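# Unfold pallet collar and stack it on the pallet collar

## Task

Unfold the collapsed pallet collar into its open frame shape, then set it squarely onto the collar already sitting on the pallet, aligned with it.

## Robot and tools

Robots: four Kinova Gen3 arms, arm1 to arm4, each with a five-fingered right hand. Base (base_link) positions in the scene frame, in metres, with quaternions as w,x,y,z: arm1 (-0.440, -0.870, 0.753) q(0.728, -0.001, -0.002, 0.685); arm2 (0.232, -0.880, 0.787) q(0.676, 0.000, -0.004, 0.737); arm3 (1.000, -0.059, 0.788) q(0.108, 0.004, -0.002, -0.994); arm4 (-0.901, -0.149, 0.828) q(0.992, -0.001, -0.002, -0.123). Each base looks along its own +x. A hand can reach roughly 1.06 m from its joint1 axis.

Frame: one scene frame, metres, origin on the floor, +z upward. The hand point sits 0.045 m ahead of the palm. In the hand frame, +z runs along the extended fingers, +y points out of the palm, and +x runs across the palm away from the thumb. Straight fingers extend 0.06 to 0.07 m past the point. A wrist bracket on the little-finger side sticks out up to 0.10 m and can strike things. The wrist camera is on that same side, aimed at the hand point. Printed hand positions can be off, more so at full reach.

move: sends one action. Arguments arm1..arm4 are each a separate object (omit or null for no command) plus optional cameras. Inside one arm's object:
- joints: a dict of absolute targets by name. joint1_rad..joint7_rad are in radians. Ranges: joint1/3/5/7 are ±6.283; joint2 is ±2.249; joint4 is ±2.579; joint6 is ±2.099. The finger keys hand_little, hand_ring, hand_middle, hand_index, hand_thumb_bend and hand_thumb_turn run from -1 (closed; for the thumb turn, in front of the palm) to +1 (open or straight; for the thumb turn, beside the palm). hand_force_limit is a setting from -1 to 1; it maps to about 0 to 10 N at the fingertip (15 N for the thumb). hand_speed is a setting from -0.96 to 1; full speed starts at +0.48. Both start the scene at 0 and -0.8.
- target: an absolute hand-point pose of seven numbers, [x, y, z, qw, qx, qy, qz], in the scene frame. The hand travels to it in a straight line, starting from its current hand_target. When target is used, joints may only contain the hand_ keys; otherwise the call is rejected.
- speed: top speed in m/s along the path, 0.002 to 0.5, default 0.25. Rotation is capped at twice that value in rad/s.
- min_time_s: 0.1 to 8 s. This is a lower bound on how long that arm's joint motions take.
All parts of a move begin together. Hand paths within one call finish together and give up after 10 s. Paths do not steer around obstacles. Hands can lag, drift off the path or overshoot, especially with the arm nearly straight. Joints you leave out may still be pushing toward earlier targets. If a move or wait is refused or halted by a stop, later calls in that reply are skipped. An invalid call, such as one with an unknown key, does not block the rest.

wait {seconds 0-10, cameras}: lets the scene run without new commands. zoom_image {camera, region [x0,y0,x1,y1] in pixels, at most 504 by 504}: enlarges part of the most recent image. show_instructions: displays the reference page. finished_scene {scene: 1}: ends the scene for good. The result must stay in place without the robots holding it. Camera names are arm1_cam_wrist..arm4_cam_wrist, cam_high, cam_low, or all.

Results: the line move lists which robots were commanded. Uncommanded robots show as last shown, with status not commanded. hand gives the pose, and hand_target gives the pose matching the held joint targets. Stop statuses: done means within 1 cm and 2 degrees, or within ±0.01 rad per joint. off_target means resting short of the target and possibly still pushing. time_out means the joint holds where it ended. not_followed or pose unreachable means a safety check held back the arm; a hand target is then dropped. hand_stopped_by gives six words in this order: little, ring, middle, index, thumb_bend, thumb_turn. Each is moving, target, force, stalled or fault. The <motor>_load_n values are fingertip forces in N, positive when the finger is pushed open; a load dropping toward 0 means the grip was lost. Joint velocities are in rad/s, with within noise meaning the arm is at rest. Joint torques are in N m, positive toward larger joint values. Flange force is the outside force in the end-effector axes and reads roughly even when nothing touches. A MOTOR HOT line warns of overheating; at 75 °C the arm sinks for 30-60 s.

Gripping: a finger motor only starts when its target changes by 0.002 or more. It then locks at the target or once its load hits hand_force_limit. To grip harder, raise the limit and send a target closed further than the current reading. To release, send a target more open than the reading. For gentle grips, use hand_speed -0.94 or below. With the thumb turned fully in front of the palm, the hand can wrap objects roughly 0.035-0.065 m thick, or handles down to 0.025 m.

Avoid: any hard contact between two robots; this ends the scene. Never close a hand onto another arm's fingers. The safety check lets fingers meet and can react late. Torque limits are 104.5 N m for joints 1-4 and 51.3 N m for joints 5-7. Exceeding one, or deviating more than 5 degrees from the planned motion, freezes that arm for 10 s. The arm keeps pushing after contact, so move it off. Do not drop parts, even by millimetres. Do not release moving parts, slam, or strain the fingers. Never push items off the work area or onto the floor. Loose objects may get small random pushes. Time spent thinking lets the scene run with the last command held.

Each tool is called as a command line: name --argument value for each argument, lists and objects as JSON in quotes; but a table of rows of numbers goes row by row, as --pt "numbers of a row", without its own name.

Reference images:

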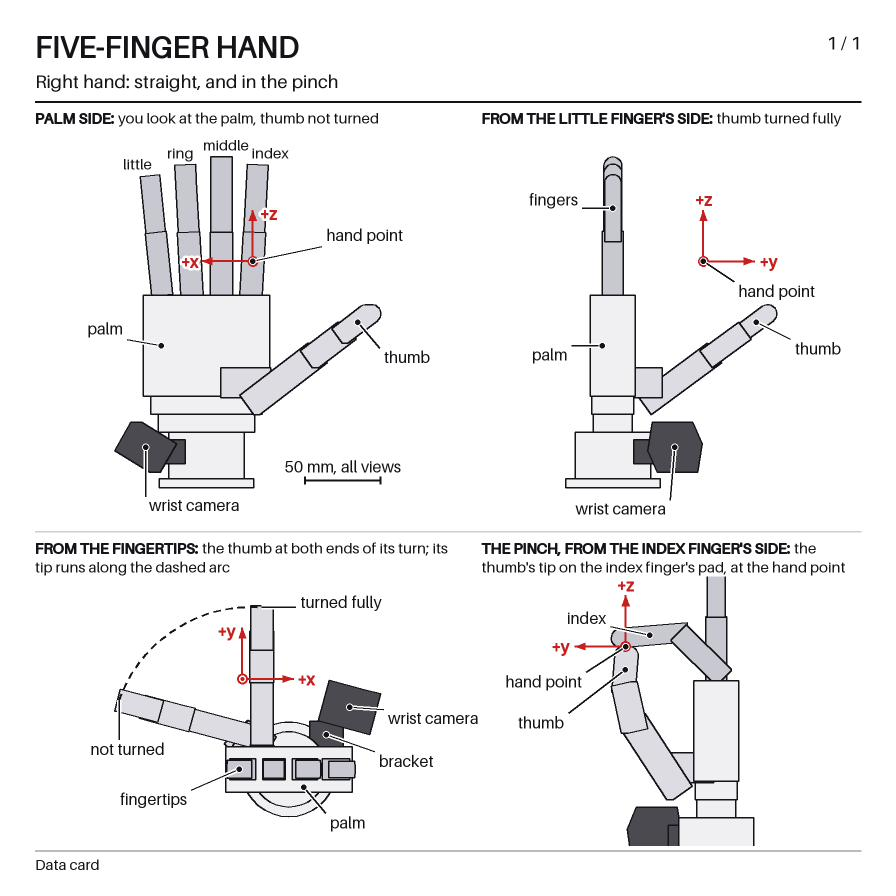

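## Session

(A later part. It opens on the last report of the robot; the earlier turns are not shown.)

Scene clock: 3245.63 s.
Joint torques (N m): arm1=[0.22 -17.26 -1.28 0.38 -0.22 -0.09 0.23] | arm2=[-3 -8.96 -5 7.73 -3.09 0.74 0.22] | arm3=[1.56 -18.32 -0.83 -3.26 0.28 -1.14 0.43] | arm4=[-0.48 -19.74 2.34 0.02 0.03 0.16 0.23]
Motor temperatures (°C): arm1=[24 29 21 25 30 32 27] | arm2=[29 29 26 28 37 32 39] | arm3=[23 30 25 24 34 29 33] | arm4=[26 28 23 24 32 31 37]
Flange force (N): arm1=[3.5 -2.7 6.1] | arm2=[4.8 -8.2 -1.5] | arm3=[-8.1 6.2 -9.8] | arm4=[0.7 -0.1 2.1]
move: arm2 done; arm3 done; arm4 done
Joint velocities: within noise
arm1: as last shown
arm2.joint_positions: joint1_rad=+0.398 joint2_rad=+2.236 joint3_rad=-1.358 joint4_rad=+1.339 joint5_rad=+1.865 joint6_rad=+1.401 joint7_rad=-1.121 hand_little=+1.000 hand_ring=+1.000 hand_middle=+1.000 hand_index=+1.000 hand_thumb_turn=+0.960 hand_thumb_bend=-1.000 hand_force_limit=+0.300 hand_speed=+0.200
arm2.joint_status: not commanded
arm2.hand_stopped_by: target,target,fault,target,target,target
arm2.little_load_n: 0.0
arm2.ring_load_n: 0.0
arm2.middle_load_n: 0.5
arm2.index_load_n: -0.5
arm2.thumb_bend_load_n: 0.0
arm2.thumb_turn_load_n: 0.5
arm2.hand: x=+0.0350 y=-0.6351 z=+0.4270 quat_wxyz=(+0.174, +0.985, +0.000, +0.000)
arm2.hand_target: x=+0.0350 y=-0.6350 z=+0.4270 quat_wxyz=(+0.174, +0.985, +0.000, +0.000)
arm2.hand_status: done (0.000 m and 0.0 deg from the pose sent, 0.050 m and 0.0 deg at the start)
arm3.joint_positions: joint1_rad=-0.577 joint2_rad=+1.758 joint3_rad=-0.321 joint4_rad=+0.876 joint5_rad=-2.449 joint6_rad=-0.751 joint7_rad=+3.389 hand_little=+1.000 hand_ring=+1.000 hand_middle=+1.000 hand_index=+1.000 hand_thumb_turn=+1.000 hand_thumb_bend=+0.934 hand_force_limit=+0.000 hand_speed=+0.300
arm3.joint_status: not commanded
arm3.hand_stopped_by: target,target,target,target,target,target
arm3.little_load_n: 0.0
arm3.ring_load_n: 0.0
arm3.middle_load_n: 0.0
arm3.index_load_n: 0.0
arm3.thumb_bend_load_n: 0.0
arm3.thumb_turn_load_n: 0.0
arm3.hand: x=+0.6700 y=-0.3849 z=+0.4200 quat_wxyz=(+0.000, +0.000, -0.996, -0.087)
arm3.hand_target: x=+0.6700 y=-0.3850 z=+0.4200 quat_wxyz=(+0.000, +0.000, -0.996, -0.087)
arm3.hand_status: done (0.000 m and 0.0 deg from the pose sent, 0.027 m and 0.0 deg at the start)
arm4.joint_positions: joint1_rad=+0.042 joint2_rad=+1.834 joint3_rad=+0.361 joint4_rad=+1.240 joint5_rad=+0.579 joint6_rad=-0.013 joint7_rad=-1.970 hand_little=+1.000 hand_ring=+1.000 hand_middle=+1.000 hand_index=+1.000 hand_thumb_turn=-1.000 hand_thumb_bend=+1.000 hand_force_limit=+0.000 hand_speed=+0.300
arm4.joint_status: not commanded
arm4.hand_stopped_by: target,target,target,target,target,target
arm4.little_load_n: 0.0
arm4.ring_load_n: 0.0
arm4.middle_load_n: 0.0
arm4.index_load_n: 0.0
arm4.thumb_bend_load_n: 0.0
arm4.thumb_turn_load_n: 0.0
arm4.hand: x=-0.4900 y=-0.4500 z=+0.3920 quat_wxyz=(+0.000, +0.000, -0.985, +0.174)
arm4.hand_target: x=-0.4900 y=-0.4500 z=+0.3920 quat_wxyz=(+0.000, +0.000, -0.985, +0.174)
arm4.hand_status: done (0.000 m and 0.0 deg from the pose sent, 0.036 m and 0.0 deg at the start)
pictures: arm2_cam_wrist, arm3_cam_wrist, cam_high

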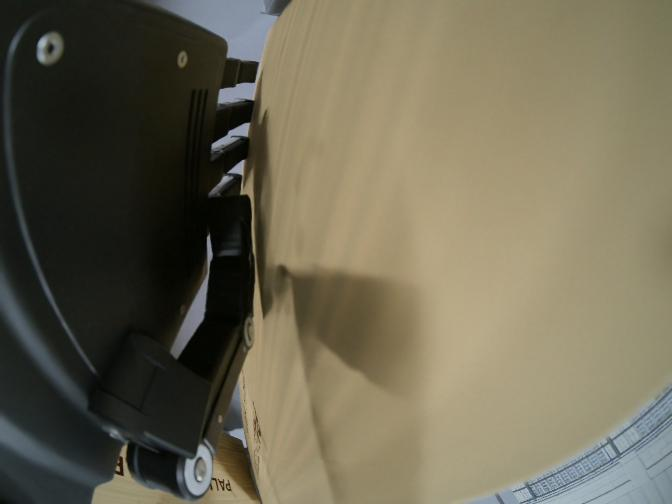

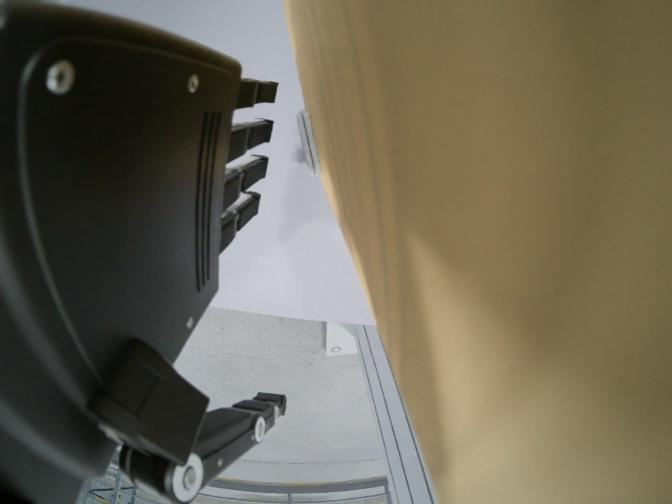

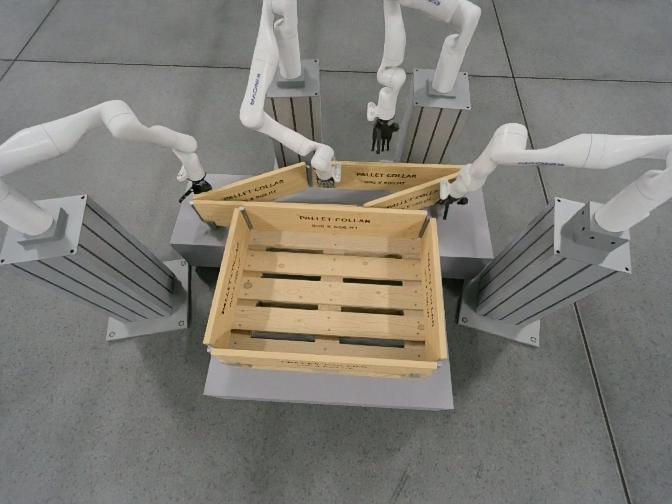

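move --arm2 '{"target":[0.035,-0.615,0.62,0.1736,0.9848,0,0],"speed":0.15}' --arm4 '{"target":[-0.48,-0.38,0.62,0,0,0.985,-0.174],"speed":0.15}' --arm3 '{"target":[0.67,-0.43,0.46,0,0,0.9962,0.0872],"speed":0.1}'

Scene clock: 3292.83 s.
Joint torques (N m): arm1=[0.23 -17.28 -1.23 0.32 -0.18 0 0.26] | arm2=[-1.35 -14.91 -7.41 3.86 -0.86 0.38 0.13] | arm3=[-0.68 -20.77 -2.75 -4.8 0.01 -0.28 0.51] | arm4=[-0.47 -18.84 2.44 -0.03 -0.02 0.12 0.18]
Motor temperatures (°C): arm1=[24 29 21 25 30 32 27] | arm2=[29 28 26 28 37 32 39] | arm3=[23 31 25 24 34 29 33] | arm4=[26 28 23 24 32 31 37]
Flange force (N): arm1=[3.5 -2.4 5.9] | arm2=[2.7 -2.0 -0.6] | arm3=[-7.1 11.7 -8.0] | arm4=[0.4 -0.6 1.8]
move: arm2 done; arm3 done; arm4 done
Joint velocities: within noise
arm1: as last shown
arm2.joint_positions: joint1_rad=+0.428 joint2_rad=+1.970 joint3_rad=-1.543 joint4_rad=+1.665 joint5_rad=+1.624 joint6_rad=+1.660 joint7_rad=-1.345 hand_little=+1.000 hand_ring=+1.000 hand_middle=+1.000 hand_index=+1.000 hand_thumb_turn=+0.960 hand_thumb_bend=-1.000 hand_force_limit=+0.300 hand_speed=+0.200
arm2.joint_status: not commanded
arm2.hand_stopped_by: target,target,fault,target,target,target
arm2.little_load_n: 0.0
arm2.ring_load_n: 0.0
arm2.middle_load_n: 0.0
arm2.index_load_n: 0.0
arm2.thumb_bend_load_n: 0.0
arm2.thumb_turn_load_n: 0.0
arm2.hand: x=+0.0350 y=-0.6150 z=+0.6200 quat_wxyz=(+0.174, +0.985, +0.000, +0.000)
arm2.hand_target: x=+0.0350 y=-0.6150 z=+0.6200 quat_wxyz=(+0.174, +0.985, +0.000, +0.000)
arm2.hand_status: done (0.000 m and 0.0 deg from the pose sent, 0.194 m and 0.0 deg at the start)
arm3.joint_positions: joint1_rad=-0.624 joint2_rad=+1.716 joint3_rad=-0.361 joint4_rad=+0.796 joint5_rad=-2.486 joint6_rad=-0.872 joint7_rad=+3.411 hand_little=+1.000 hand_ring=+1.000 hand_middle=+1.000 hand_index=+1.000 hand_thumb_turn=+1.000 hand_thumb_bend=+0.934 hand_force_limit=+0.000 hand_speed=+0.300
arm3.joint_status: not commanded
arm3.hand_stopped_by: target,target,target,target,target,target
arm3.little_load_n: 0.0
arm3.ring_load_n: 0.0
arm3.middle_load_n: 0.0
arm3.index_load_n: 0.0
arm3.thumb_bend_load_n: 0.0
arm3.thumb_turn_load_n: 0.0
arm3.hand: x=+0.6700 y=-0.4300 z=+0.4600 quat_wxyz=(+0.000, +0.000, -0.996, -0.087)
arm3.hand_target: x=+0.6700 y=-0.4300 z=+0.4600 quat_wxyz=(+0.000, +0.000, -0.996, -0.087)
arm3.hand_status: done (0.000 m and 0.0 deg from the pose sent, 0.060 m and 0.0 deg at the start)
arm4.joint_positions: joint1_rad=-0.135 joint2_rad=+1.286 joint3_rad=+0.367 joint4_rad=+1.822 joint5_rad=+0.593 joint6_rad=-0.022 joint7_rad=-1.957 hand_little=+1.000 hand_ring=+1.000 hand_middle=+1.000 hand_index=+1.000 hand_thumb_turn=-1.000 hand_thumb_bend=+1.000 hand_force_limit=+0.000 hand_speed=+0.300
arm4.joint_status: not commanded
arm4.hand_stopped_by: target,target,target,target,target,target
arm4.little_load_n: 0.0
arm4.ring_load_n: 0.0
arm4.middle_load_n: 0.0
arm4.index_load_n: 0.0
arm4.thumb_bend_load_n: 0.0
arm4.thumb_turn_load_n: 0.0
arm4.hand: x=-0.4800 y=-0.3800 z=+0.6200 quat_wxyz=(+0.000, +0.000, -0.985, +0.174)
arm4.hand_target: x=-0.4800 y=-0.3800 z=+0.6200 quat_wxyz=(+0.000, +0.000, -0.985, +0.174)
arm4.hand_status: done (0.000 m and 0.0 deg from the pose sent, 0.239 m and 0.0 deg at the start)
pictures: none

move --arm4 '{"target":[-0.45,-0.36,0.68,0.2116,0.9544,0.2055,0.0456],"speed":0.5,"joints":{"hand_thumb_turn":1}}' --cameras '["cam_high","arm4_cam_wrist"]'

Scene clock: 3299.53 s.
Joint torques (N m): arm1=[0.18 -17.27 -1.23 0.35 -0.23 -0.01 0.23] | arm2=[-1.32 -14.98 -7.39 3.94 -0.92 0.35 0.14] | arm3=[-0.66 -20.74 -2.72 -4.81 0 -0.26 0.51] | arm4=[-0.42 -18.51 1.13 0.21 -0.01 -1.21 0.29]
Motor temperatures (°C): arm1=[24 29 21 25 30 32 27] | arm2=[29 28 26 28 37 32 39] | arm3=[23 31 25 24 34 29 33] | arm4=[26 28 23 24 32 31 37]
Flange force (N): arm1=[3.2 -2.6 5.8] | arm2=[2.5 -2.2 -0.4] | arm3=[-7.2 11.7 -8.1] | arm4=[6.0 3.2 0.6]
move: arm4 done
Joint velocities: within noise
arm1.joint_positions: joint1_rad=+0.734 joint2_rad=+1.033 joint3_rad=+0.032 joint4_rad=+2.197 joint5_rad=-2.801 joint6_rad=+0.089 joint7_rad=+0.472 hand_little=+1.000 hand_ring=+1.000 hand_middle=+1.000 hand_index=+1.000 hand_thumb_turn=-1.000 hand_thumb_bend=+1.000 hand_force_limit=+0.500 hand_speed=+0.300
arm1.joint_status: not commanded
arm1.hand_stopped_by: target,target,target,target,target,target
arm1.little_load_n: 0.0
arm1.ring_load_n: 0.0
arm1.middle_load_n: 0.0
arm1.index_load_n: 0.0
arm1.thumb_bend_load_n: 0.0
arm1.thumb_turn_load_n: 0.0
arm1.hand: x=-0.1500 y=-0.6000 z=+0.6200 quat_wxyz=(+0.000, +0.000, -1.000, +0.000)
arm1.hand_target: x=-0.1500 y=-0.6000 z=+0.6200 quat_wxyz=(+0.000, +0.000, -1.000, +0.000)
arm1.hand_status: not commanded
arm2, arm3: as last shown
arm4.joint_positions: joint1_rad=-0.366 joint2_rad=+1.230 joint3_rad=+0.164 joint4_rad=+1.910 joint5_rad=-1.055 joint6_rad=-0.289 joint7_rad=-3.308 hand_little=+1.000 hand_ring=+1.000 hand_middle=+1.000 hand_index=+1.000 hand_thumb_turn=+1.000 hand_thumb_bend=+1.000 hand_force_limit=+0.000 hand_speed=+0.300
arm4.joint_status: all done
arm4.hand_stopped_by: target,target,target,target,target,target
arm4.little_load_n: 0.0
arm4.ring_load_n: 0.0
arm4.middle_load_n: 0.0
arm4.index_load_n: 0.0
arm4.thumb_bend_load_n: 0.0
arm4.thumb_turn_load_n: 0.0
arm4.hand: x=-0.4500 y=-0.3600 z=+0.6800 quat_wxyz=(-0.212, -0.954, -0.206, -0.046)
arm4.hand_target: x=-0.4500 y=-0.3600 z=+0.6800 quat_wxyz=(-0.212, -0.954, -0.206, -0.046)
arm4.hand_status: done (0.000 m and 0.0 deg from the pose sent, 0.070 m and 157.6 deg at the start)
pictures: arm4_cam_wrist, cam_high

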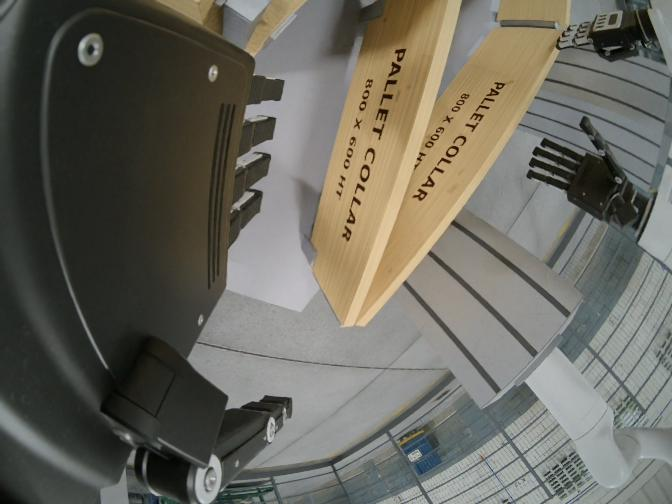

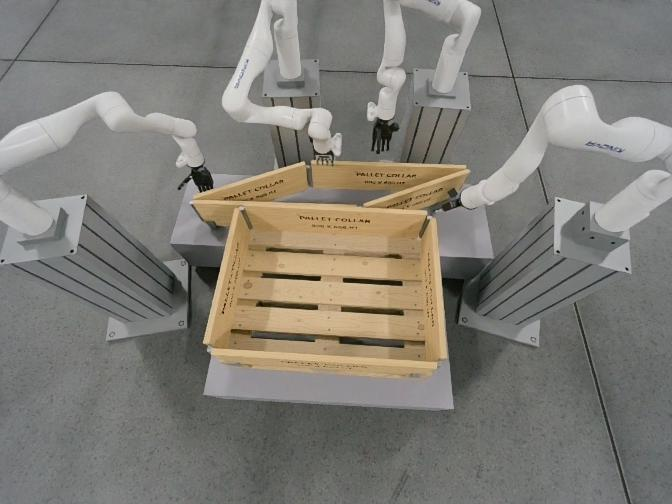

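zoom_image --camera "cam_high" --region '[180, 155, 320, 215]'

zoom_image --camera "cam_high" --region '[340, 155, 480, 215]'

Scaled by 3.600.

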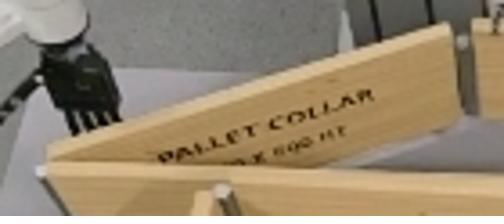

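Scaled by 3.600.

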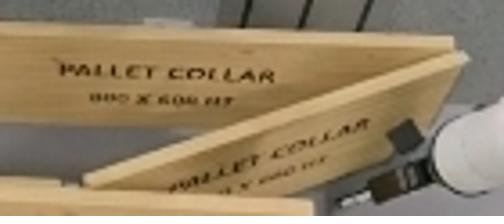

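move --arm4 '{"target":[-0.425,-0.43,0.48,0.2116,0.9544,0.2055,0.0456],"speed":0.2,"joints":{"hand_index":0.08,"hand_middle":0.08,"hand_ring":0.08,"hand_little":0.08,"hand_force_limit":0.5}}' --arm3 '{"joints":{"hand_index":0.08,"hand_middle":0.08,"hand_ring":0.08,"hand_little":0.08,"hand_force_limit":0.5}}'

move --arm4 '{"target":[-0.420,-0.442,0.36,0.2116,0.9544,0.2055,0.0456],"speed":0.1}' --cameras '["arm4_cam_wrist"]'

Scene clock: 3317.13 s.
Joint torques (N m): arm1=[0.18 -17.32 -1.19 0.36 -0.19 -0.04 0.2] | arm2=[-1.3 -14.93 -7.37 3.8 -0.84 0.4 0.13] | arm3=[-0.67 -20.76 -2.74 -4.76 0 -0.29 0.5] | arm4=[-0.46 -19.94 1.33 -0.11 0 -1.23 0.24]
Motor temperatures (°C): arm1=[24 29 21 25 30 32 27] | arm2=[29 28 26 28 37 32 39] | arm3=[23 31 25 24 34 29 33] | arm4=[26 28 23 24 32 31 37]
Flange force (N): arm1=[3.2 -2.6 6.0] | arm2=[2.6 -1.8 -0.6] | arm3=[-7.0 11.5 -7.9] | arm4=[5.7 2.9 4.2]
move: arm3 done; arm4 done
Joint velocities: within noise
arm1, arm2: as last shown
arm1.thumb_bend_load_n: -0.5
arm3.joint_positions: joint1_rad=-0.624 joint2_rad=+1.716 joint3_rad=-0.361 joint4_rad=+0.796 joint5_rad=-2.486 joint6_rad=-0.872 joint7_rad=+3.411 hand_little=+0.080 hand_ring=+0.080 hand_middle=+0.080 hand_index=+0.080 hand_thumb_turn=+1.000 hand_thumb_bend=+0.934 hand_force_limit=+0.500 hand_speed=+0.300
arm3.joint_status: all done
arm3.hand_stopped_by: target,target,target,target,target,target
arm3.little_load_n: 0.0
arm3.ring_load_n: 0.0
arm3.middle_load_n: 0.0
arm3.index_load_n: 0.0
arm3.thumb_bend_load_n: 0.0
arm3.thumb_turn_load_n: 0.0
arm3.hand: x=+0.6700 y=-0.4300 z=+0.4600 quat_wxyz=(+0.000, +0.000, -0.996, -0.087)
arm3.hand_target: x=+0.6700 y=-0.4300 z=+0.4600 quat_wxyz=(+0.000, +0.000, -0.996, -0.087)
arm3.hand_status: not commanded
arm4.joint_positions: joint1_rad=-0.205 joint2_rad=+1.716 joint3_rad=+0.171 joint4_rad=+1.390 joint5_rad=-0.993 joint6_rad=-0.267 joint7_rad=-3.291 hand_little=+0.080 hand_ring=+0.080 hand_middle=+0.080 hand_index=+0.080 hand_thumb_turn=+1.000 hand_thumb_bend=+1.000 hand_force_limit=+0.500 hand_speed=+0.300
arm4.joint_status: all done
arm4.hand_stopped_by: target,target,target,target,target,target
arm4.little_load_n: 0.0
arm4.ring_load_n: 0.0
arm4.middle_load_n: 0.0
arm4.index_load_n: 0.0
arm4.thumb_bend_load_n: 0.0
arm4.thumb_turn_load_n: 0.0
arm4.hand: x=-0.4250 y=-0.4300 z=+0.4800 quat_wxyz=(-0.212, -0.954, -0.206, -0.046)
arm4.hand_target: x=-0.4250 y=-0.4300 z=+0.4800 quat_wxyz=(-0.212, -0.954, -0.206, -0.046)
arm4.hand_status: done (0.000 m and 0.0 deg from the pose sent, 0.213 m and 0.0 deg at the start)
pictures: none

Scene clock: 3319.53 s.
Joint torques (N m): arm1=[0.09 -17.38 -1.25 0.33 -0.29 -0.03 0.24] | arm2=[-1.38 -14.86 -7.29 3.88 -0.9 0.39 0.14] | arm3=[-0.71 -20.74 -2.73 -4.8 0 -0.28 0.51] | arm4=[-0.3 -18.11 3 0.98 0.06 -1.2 0.31]
Motor temperatures (°C): arm1=[24 29 21 25 30 32 27] | arm2=[29 28 26 28 37 32 39] | arm3=[23 30 25 24 34 29 33] | arm4=[26 28 23 24 32 31 37]
Flange force (N): arm1=[3.0 -2.8 6.1] | arm2=[2.6 -2.0 -0.7] | arm3=[-7.1 11.8 -8.1] | arm4=no reading
move: arm4 done
Joint velocities: within noise
arm1, arm2, arm3: as last shown
arm1.thumb_bend_load_n: 0.0
arm3.ring_load_n: 0.5
arm4.joint_positions: joint1_rad=-0.402 joint2_rad=+2.127 joint3_rad=+0.625 joint4_rad=+0.947 joint5_rad=-1.440 joint6_rad=+0.090 joint7_rad=-3.355 hand_little=+0.080 hand_ring=+0.080 hand_middle=+0.080 hand_index=+0.080 hand_thumb_turn=+1.000 hand_thumb_bend=+1.000 hand_force_limit=+0.500 hand_speed=+0.300
arm4.joint_status: not commanded
arm4.hand_stopped_by: target,target,target,target,target,target
arm4.little_load_n: 0.0
arm4.ring_load_n: 0.0
arm4.middle_load_n: 0.0
arm4.index_load_n: 0.0
arm4.thumb_bend_load_n: 0.0
arm4.thumb_turn_load_n: 0.0
arm4.hand: x=-0.4200 y=-0.4420 z=+0.3600 quat_wxyz=(-0.212, -0.954, -0.205, -0.046)
arm4.hand_target: x=-0.4200 y=-0.4420 z=+0.3600 quat_wxyz=(-0.212, -0.954, -0.205, -0.046)
arm4.hand_status: done (0.000 m and 0.0 deg from the pose sent, 0.121 m and 0.0 deg at the start)

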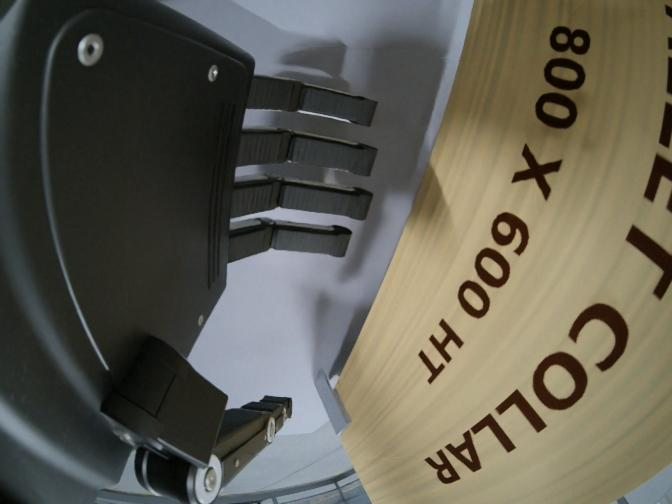

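move --arm4 '{"target":[-0.416,-0.450,0.342,0.2116,0.9544,0.2055,0.0456],"speed":0.06}'

Scene clock: 3323.37 s.
Joint torques (N m): arm1=[0.15 -17.24 -1.27 0.24 -0.16 0.01 0.21] | arm2=[-1.42 -14.92 -7.4 3.83 -0.86 0.38 0.13] | arm3=[-0.67 -20.75 -2.73 -4.78 0.03 -0.3 0.51] | arm4=[-0.44 -17.57 3.14 1.55 0.13 -1.09 0.27]
Motor temperatures (°C): arm1=[24 29 21 25 30 32 27] | arm2=[29 28 26 28 37 32 39] | arm3=[23 30 25 24 34 29 33] | arm4=[26 28 23 24 32 31 37]
Flange force (N): arm1=[3.4 -2.8 5.6] | arm2=[2.9 -1.8 -0.6] | arm3=[-7.1 11.6 -8.0] | arm4=no reading
move: arm4 done
Joint velocities: within noise
arm1, arm2, arm3: as last shown
arm3.ring_load_n: 0.0
arm4.joint_positions: joint1_rad=-0.422 joint2_rad=+2.226 joint3_rad=+0.799 joint4_rad=+0.836 joint5_rad=-1.401 joint6_rad=+0.192 joint7_rad=-3.573 hand_little=+0.080 hand_ring=+0.080 hand_middle=+0.080 hand_index=+0.080 hand_thumb_turn=+1.000 hand_thumb_bend=+1.000 hand_force_limit=+0.500 hand_speed=+0.300
arm4.joint_status: not commanded
arm4.hand_stopped_by: target,target,target,target,target,target
arm4.little_load_n: 0.0
arm4.ring_load_n: 0.0
arm4.middle_load_n: 0.0
arm4.index_load_n: 0.0
arm4.thumb_bend_load_n: 0.0
arm4.thumb_turn_load_n: 0.0
arm4.hand: x=-0.4160 y=-0.4500 z=+0.3420 quat_wxyz=(-0.212, -0.954, -0.206, -0.046)
arm4.hand_target: x=-0.4160 y=-0.4500 z=+0.3420 quat_wxyz=(-0.212, -0.954, -0.206, -0.046)
arm4.hand_status: done (0.000 m and 0.0 deg from the pose sent, 0.020 m and 0.0 deg at the start)
pictures: none

move --arm4 '{"target":[-0.400,-0.486,0.341,0.2116,0.9544,0.2055,0.0456],"speed":0.06}' --cameras '["arm4_cam_wrist"]'

Scene clock: 3327.70 s.
Joint torques (N m): arm1=[0.14 -17.27 -1.15 0.31 -0.23 -0.05 0.25] | arm2=[-1.34 -14.97 -7.31 3.86 -0.86 0.4 0.13] | arm3=[-0.69 -20.74 -2.76 -4.78 0.01 -0.29 0.52] | arm4=[-0.42 -18.48 2.82 1.01 0.25 -0.89 0.3]
Motor temperatures (°C): arm1=[24 29 21 25 30 32 27] | arm2=[29 28 26 28 37 32 39] | arm3=[23 30 25 24 34 29 33] | arm4=[26 28 23 24 32 31 37]
Flange force (N): arm1=[3.2 -2.7 5.8] | arm2=[2.6 -2.0 -0.6] | arm3=[-7.2 11.8 -8.1] | arm4=no reading
move: arm4 done
Joint velocities: within noise
arm1, arm2, arm3: as last shown
arm1.middle_load_n: 0.5
arm4.joint_positions: joint1_rad=-0.303 joint2_rad=+2.247 joint3_rad=+0.874 joint4_rad=+0.700 joint5_rad=-1.181 joint6_rad=+0.240 joint7_rad=-3.766 hand_little=+0.080 hand_ring=+0.080 hand_middle=+0.080 hand_index=+0.080 hand_thumb_turn=+1.000 hand_thumb_bend=+1.000 hand_force_limit=+0.500 hand_speed=+0.300
arm4.joint_status: not commanded
arm4.hand_stopped_by: target,target,target,target,target,target
arm4.little_load_n: 0.0
arm4.ring_load_n: 0.0
arm4.middle_load_n: 0.0
arm4.index_load_n: 0.0
arm4.thumb_bend_load_n: 0.0
arm4.thumb_turn_load_n: 0.0
arm4.hand: x=-0.4000 y=-0.4860 z=+0.3410 quat_wxyz=(-0.212, -0.954, -0.206, -0.046)
arm4.hand_target: x=-0.4000 y=-0.4860 z=+0.3410 quat_wxyz=(-0.212, -0.954, -0.206, -0.046)
arm4.hand_status: done (0.000 m and 0.0 deg from the pose sent, 0.039 m and 0.0 deg at the start; a joint's target at an end of its range on 33 of 44 steps)

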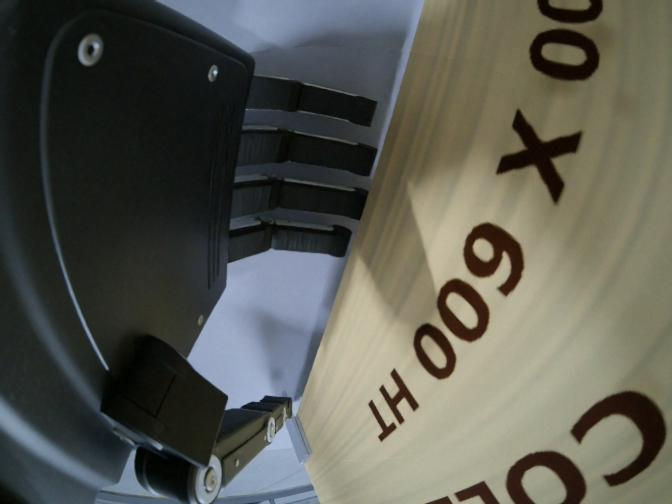

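move --arm4 '{"target":[-0.391,-0.506,0.341,0.2116,0.9544,0.2055,0.0456],"speed":0.05}'

move --arm4 '{"target":[-0.385,-0.519,0.341,0.2116,0.9544,0.2055,0.0456],"speed":0.05}' --cameras '["arm4_cam_wrist"]'

Scene clock: 3332.13 s.
Joint torques (N m): arm1=[0.19 -17.38 -1.12 0.34 -0.2 0.02 0.25] | arm2=[-1.32 -14.89 -7.39 3.91 -0.86 0.36 0.16] | arm3=[-0.69 -20.7 -2.73 -4.81 0.01 -0.28 0.5] | arm4=[-0.45 -19.16 2.37 0.35 0.29 -0.87 0.24]
Motor temperatures (°C): arm1=[24 29 21 25 30 32 27] | arm2=[29 28 26 28 37 32 39] | arm3=[23 30 25 24 34 29 33] | arm4=[26 28 23 24 32 31 37]
Flange force (N): arm1=[3.1 -2.3 6.0] | arm2=[2.5 -2.1 -0.7] | arm3=[-7.2 11.9 -8.2] | arm4=no reading
move: arm4 done
Joint velocities: within noise
arm1, arm2, arm3: as last shown
arm1.middle_load_n: 0.0
arm3.middle_load_n: -0.5
arm3.thumb_bend_load_n: -0.5
arm4.joint_positions: joint1_rad=-0.218 joint2_rad=+2.247 joint3_rad=+0.868 joint4_rad=+0.606 joint5_rad=-0.958 joint6_rad=+0.259 joint7_rad=-3.921 hand_little=+0.080 hand_ring=+0.080 hand_middle=+0.080 hand_index=+0.080 hand_thumb_turn=+1.000 hand_thumb_bend=+1.000 hand_force_limit=+0.500 hand_speed=+0.300
arm4.joint_status: not commanded
arm4.hand_stopped_by: target,target,target,target,target,target
arm4.little_load_n: 0.0
arm4.ring_load_n: 0.0
arm4.middle_load_n: 0.5
arm4.index_load_n: 0.0
arm4.thumb_bend_load_n: 0.0
arm4.thumb_turn_load_n: 0.0
arm4.hand: x=-0.3910 y=-0.5060 z=+0.3410 quat_wxyz=(-0.212, -0.954, -0.206, -0.046)
arm4.hand_target: x=-0.3910 y=-0.5060 z=+0.3410 quat_wxyz=(-0.212, -0.954, -0.206, -0.046)
arm4.hand_status: done (0.000 m and 0.0 deg from the pose sent, 0.022 m and 0.0 deg at the start; a joint's target at an end of its range on 38 of 38 steps)
pictures: none

Scene clock: 3333.37 s.
Joint torques (N m): arm1=[0.18 -17.41 -1.23 0.31 -0.17 -0.03 0.23] | arm2=[-1.36 -14.9 -7.37 3.92 -0.88 0.34 0.17] | arm3=[-0.67 -20.73 -2.75 -4.79 0.02 -0.29 0.52] | arm4=[-0.01 -22.57 3.99 -0.84 0.91 -1.77 0.71]
Motor temperatures (°C): arm1=[24 29 21 25 30 32 27] | arm2=[29 28 26 28 37 32 39] | arm3=[23 30 25 24 34 29 33] | arm4=[26 28 23 24 32 31 37]
Flange force (N): arm1=[3.5 -2.6 6.3] | arm2=[2.5 -2.1 -0.7] | arm3=[-7.2 11.7 -8.1] | arm4=no reading
move: arm4 done
Joint velocities: within noise
arm1, arm2, arm3: as last shown
arm3.middle_load_n: 0.0
arm3.thumb_bend_load_n: 0.0
arm4.joint_positions: joint1_rad=-0.155 joint2_rad=+2.247 joint3_rad=+0.847 joint4_rad=+0.532 joint5_rad=-0.775 joint6_rad=+0.279 joint7_rad=-4.040 hand_little=+0.080 hand_ring=+0.080 hand_middle=+0.080 hand_index=+0.080 hand_thumb_turn=+1.000 hand_thumb_bend=+1.000 hand_force_limit=+0.500 hand_speed=+0.300
arm4.joint_status: not commanded
arm4.hand_stopped_by: target,target,target,target,target,target
arm4.little_load_n: 0.0
arm4.ring_load_n: 0.0
arm4.middle_load_n: 0.0
arm4.index_load_n: 0.0
arm4.thumb_bend_load_n: 0.0
arm4.thumb_turn_load_n: 0.5
arm4.hand: x=-0.3850 y=-0.5190 z=+0.3410 quat_wxyz=(-0.212, -0.954, -0.206, -0.046)
arm4.hand_target: x=-0.3850 y=-0.5190 z=+0.3410 quat_wxyz=(-0.212, -0.954, -0.206, -0.046)
arm4.hand_status: done (0.000 m and 0.0 deg from the pose sent, 0.014 m and 0.0 deg at the start; a joint's target at an end of its range on 37 of 37 steps)

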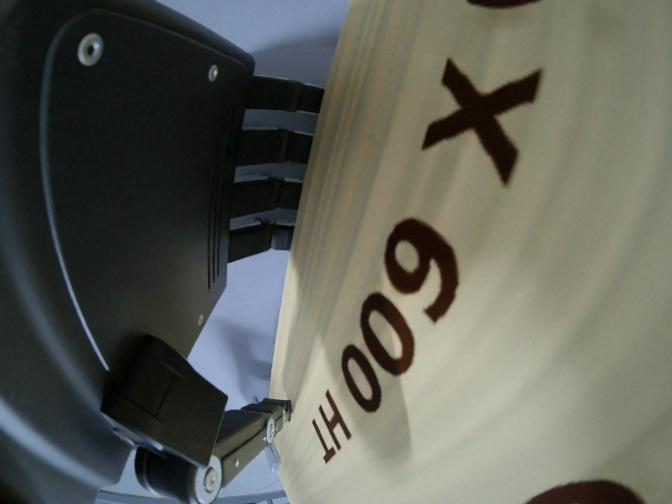

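move --arm3 '{"target":[0.618,-0.446,0.46,-0.0365,-0.2073,0.9627,0.1697],"speed":0.1}' --cameras '["arm3_cam_wrist"]'

Scene clock: 3353.10 s.
Joint torques (N m): arm1=[0.11 -17.31 -1.17 0.3 -0.22 -0.08 0.23] | arm2=[-1.42 -14.86 -7.39 3.86 -0.87 0.36 0.12] | arm3=[-0.67 -21.31 -1.09 -6.37 0.48 -0.53 0.52] | arm4=[-0.01 -22.56 4 -0.79 1 -1.75 0.74]
Motor temperatures (°C): arm1=[24 29 21 25 30 32 27] | arm2=[29 29 26 28 37 32 39] | arm3=[23 30 25 24 34 29 33] | arm4=[26 28 23 24 32 31 37]
Flange force (N): arm1=[3.3 -2.8 6.0] | arm2=[2.8 -2.0 -0.7] | arm3=no reading | arm4=no reading
move: arm3 done
Joint velocities: within noise
arm1: as last shown
arm2.joint_positions: joint1_rad=+0.428 joint2_rad=+1.970 joint3_rad=-1.543 joint4_rad=+1.665 joint5_rad=+1.624 joint6_rad=+1.660 joint7_rad=-1.345 hand_little=+1.000 hand_ring=+1.000 hand_middle=+1.000 hand_index=+1.000 hand_thumb_turn=+0.960 hand_thumb_bend=-1.000 hand_force_limit=+0.300 hand_speed=+0.200
arm2.joint_status: not commanded
arm2.hand_stopped_by: target,target,fault,target,target,target
arm2.little_load_n: 0.0
arm2.ring_load_n: 0.0
arm2.middle_load_n: 0.0
arm2.index_load_n: 0.0
arm2.thumb_bend_load_n: 0.0
arm2.thumb_turn_load_n: 0.0
arm2.hand: x=+0.0350 y=-0.6150 z=+0.6200 quat_wxyz=(+0.174, +0.985, +0.000, +0.000)
arm2.hand_target: x=+0.0350 y=-0.6150 z=+0.6200 quat_wxyz=(+0.174, +0.985, +0.000, +0.000)
arm2.hand_status: not commanded
arm3.joint_positions: joint1_rad=-0.789 joint2_rad=+1.922 joint3_rad=-0.359 joint4_rad=+0.281 joint5_rad=-2.434 joint6_rad=-1.204 joint7_rad=+3.871 hand_little=+0.080 hand_ring=+0.080 hand_middle=+0.080 hand_index=+0.080 hand_thumb_turn=+1.000 hand_thumb_bend=+0.934 hand_force_limit=+0.500 hand_speed=+0.300
arm3.joint_status: not commanded
arm3.hand_stopped_by: target,target,target,target,target,target
arm3.little_load_n: 0.0
arm3.ring_load_n: 0.0
arm3.middle_load_n: 0.0
arm3.index_load_n: 0.0
arm3.thumb_bend_load_n: 0.0
arm3.thumb_turn_load_n: 0.0
arm3.hand: x=+0.6180 y=-0.4460 z=+0.4600 quat_wxyz=(+0.037, +0.207, -0.963, -0.170)
arm3.hand_target: x=+0.6180 y=-0.4460 z=+0.4600 quat_wxyz=(+0.037, +0.207, -0.963, -0.170)
arm3.hand_status: done (0.000 m and 0.0 deg from the pose sent, 0.054 m and 26.2 deg at the start)
arm4.joint_positions: joint1_rad=-0.155 joint2_rad=+2.247 joint3_rad=+0.847 joint4_rad=+0.532 joint5_rad=-0.775 joint6_rad=+0.279 joint7_rad=-4.040 hand_little=+0.080 hand_ring=+0.080 hand_middle=+0.080 hand_index=+0.080 hand_thumb_turn=+1.000 hand_thumb_bend=+1.000 hand_force_limit=+0.500 hand_speed=+0.300
arm4.joint_status: not commanded
arm4.hand_stopped_by: target,target,target,target,target,target
arm4.little_load_n: 0.0
arm4.ring_load_n: 0.0
arm4.middle_load_n: 0.0
arm4.index_load_n: 0.0
arm4.thumb_bend_load_n: 0.0
arm4.thumb_turn_load_n: 0.0
arm4.hand: x=-0.3850 y=-0.5190 z=+0.3410 quat_wxyz=(-0.212, -0.954, -0.206, -0.046)
arm4.hand_target: x=-0.3850 y=-0.5190 z=+0.3410 quat_wxyz=(-0.212, -0.954, -0.206, -0.046)
arm4.hand_status: not commanded

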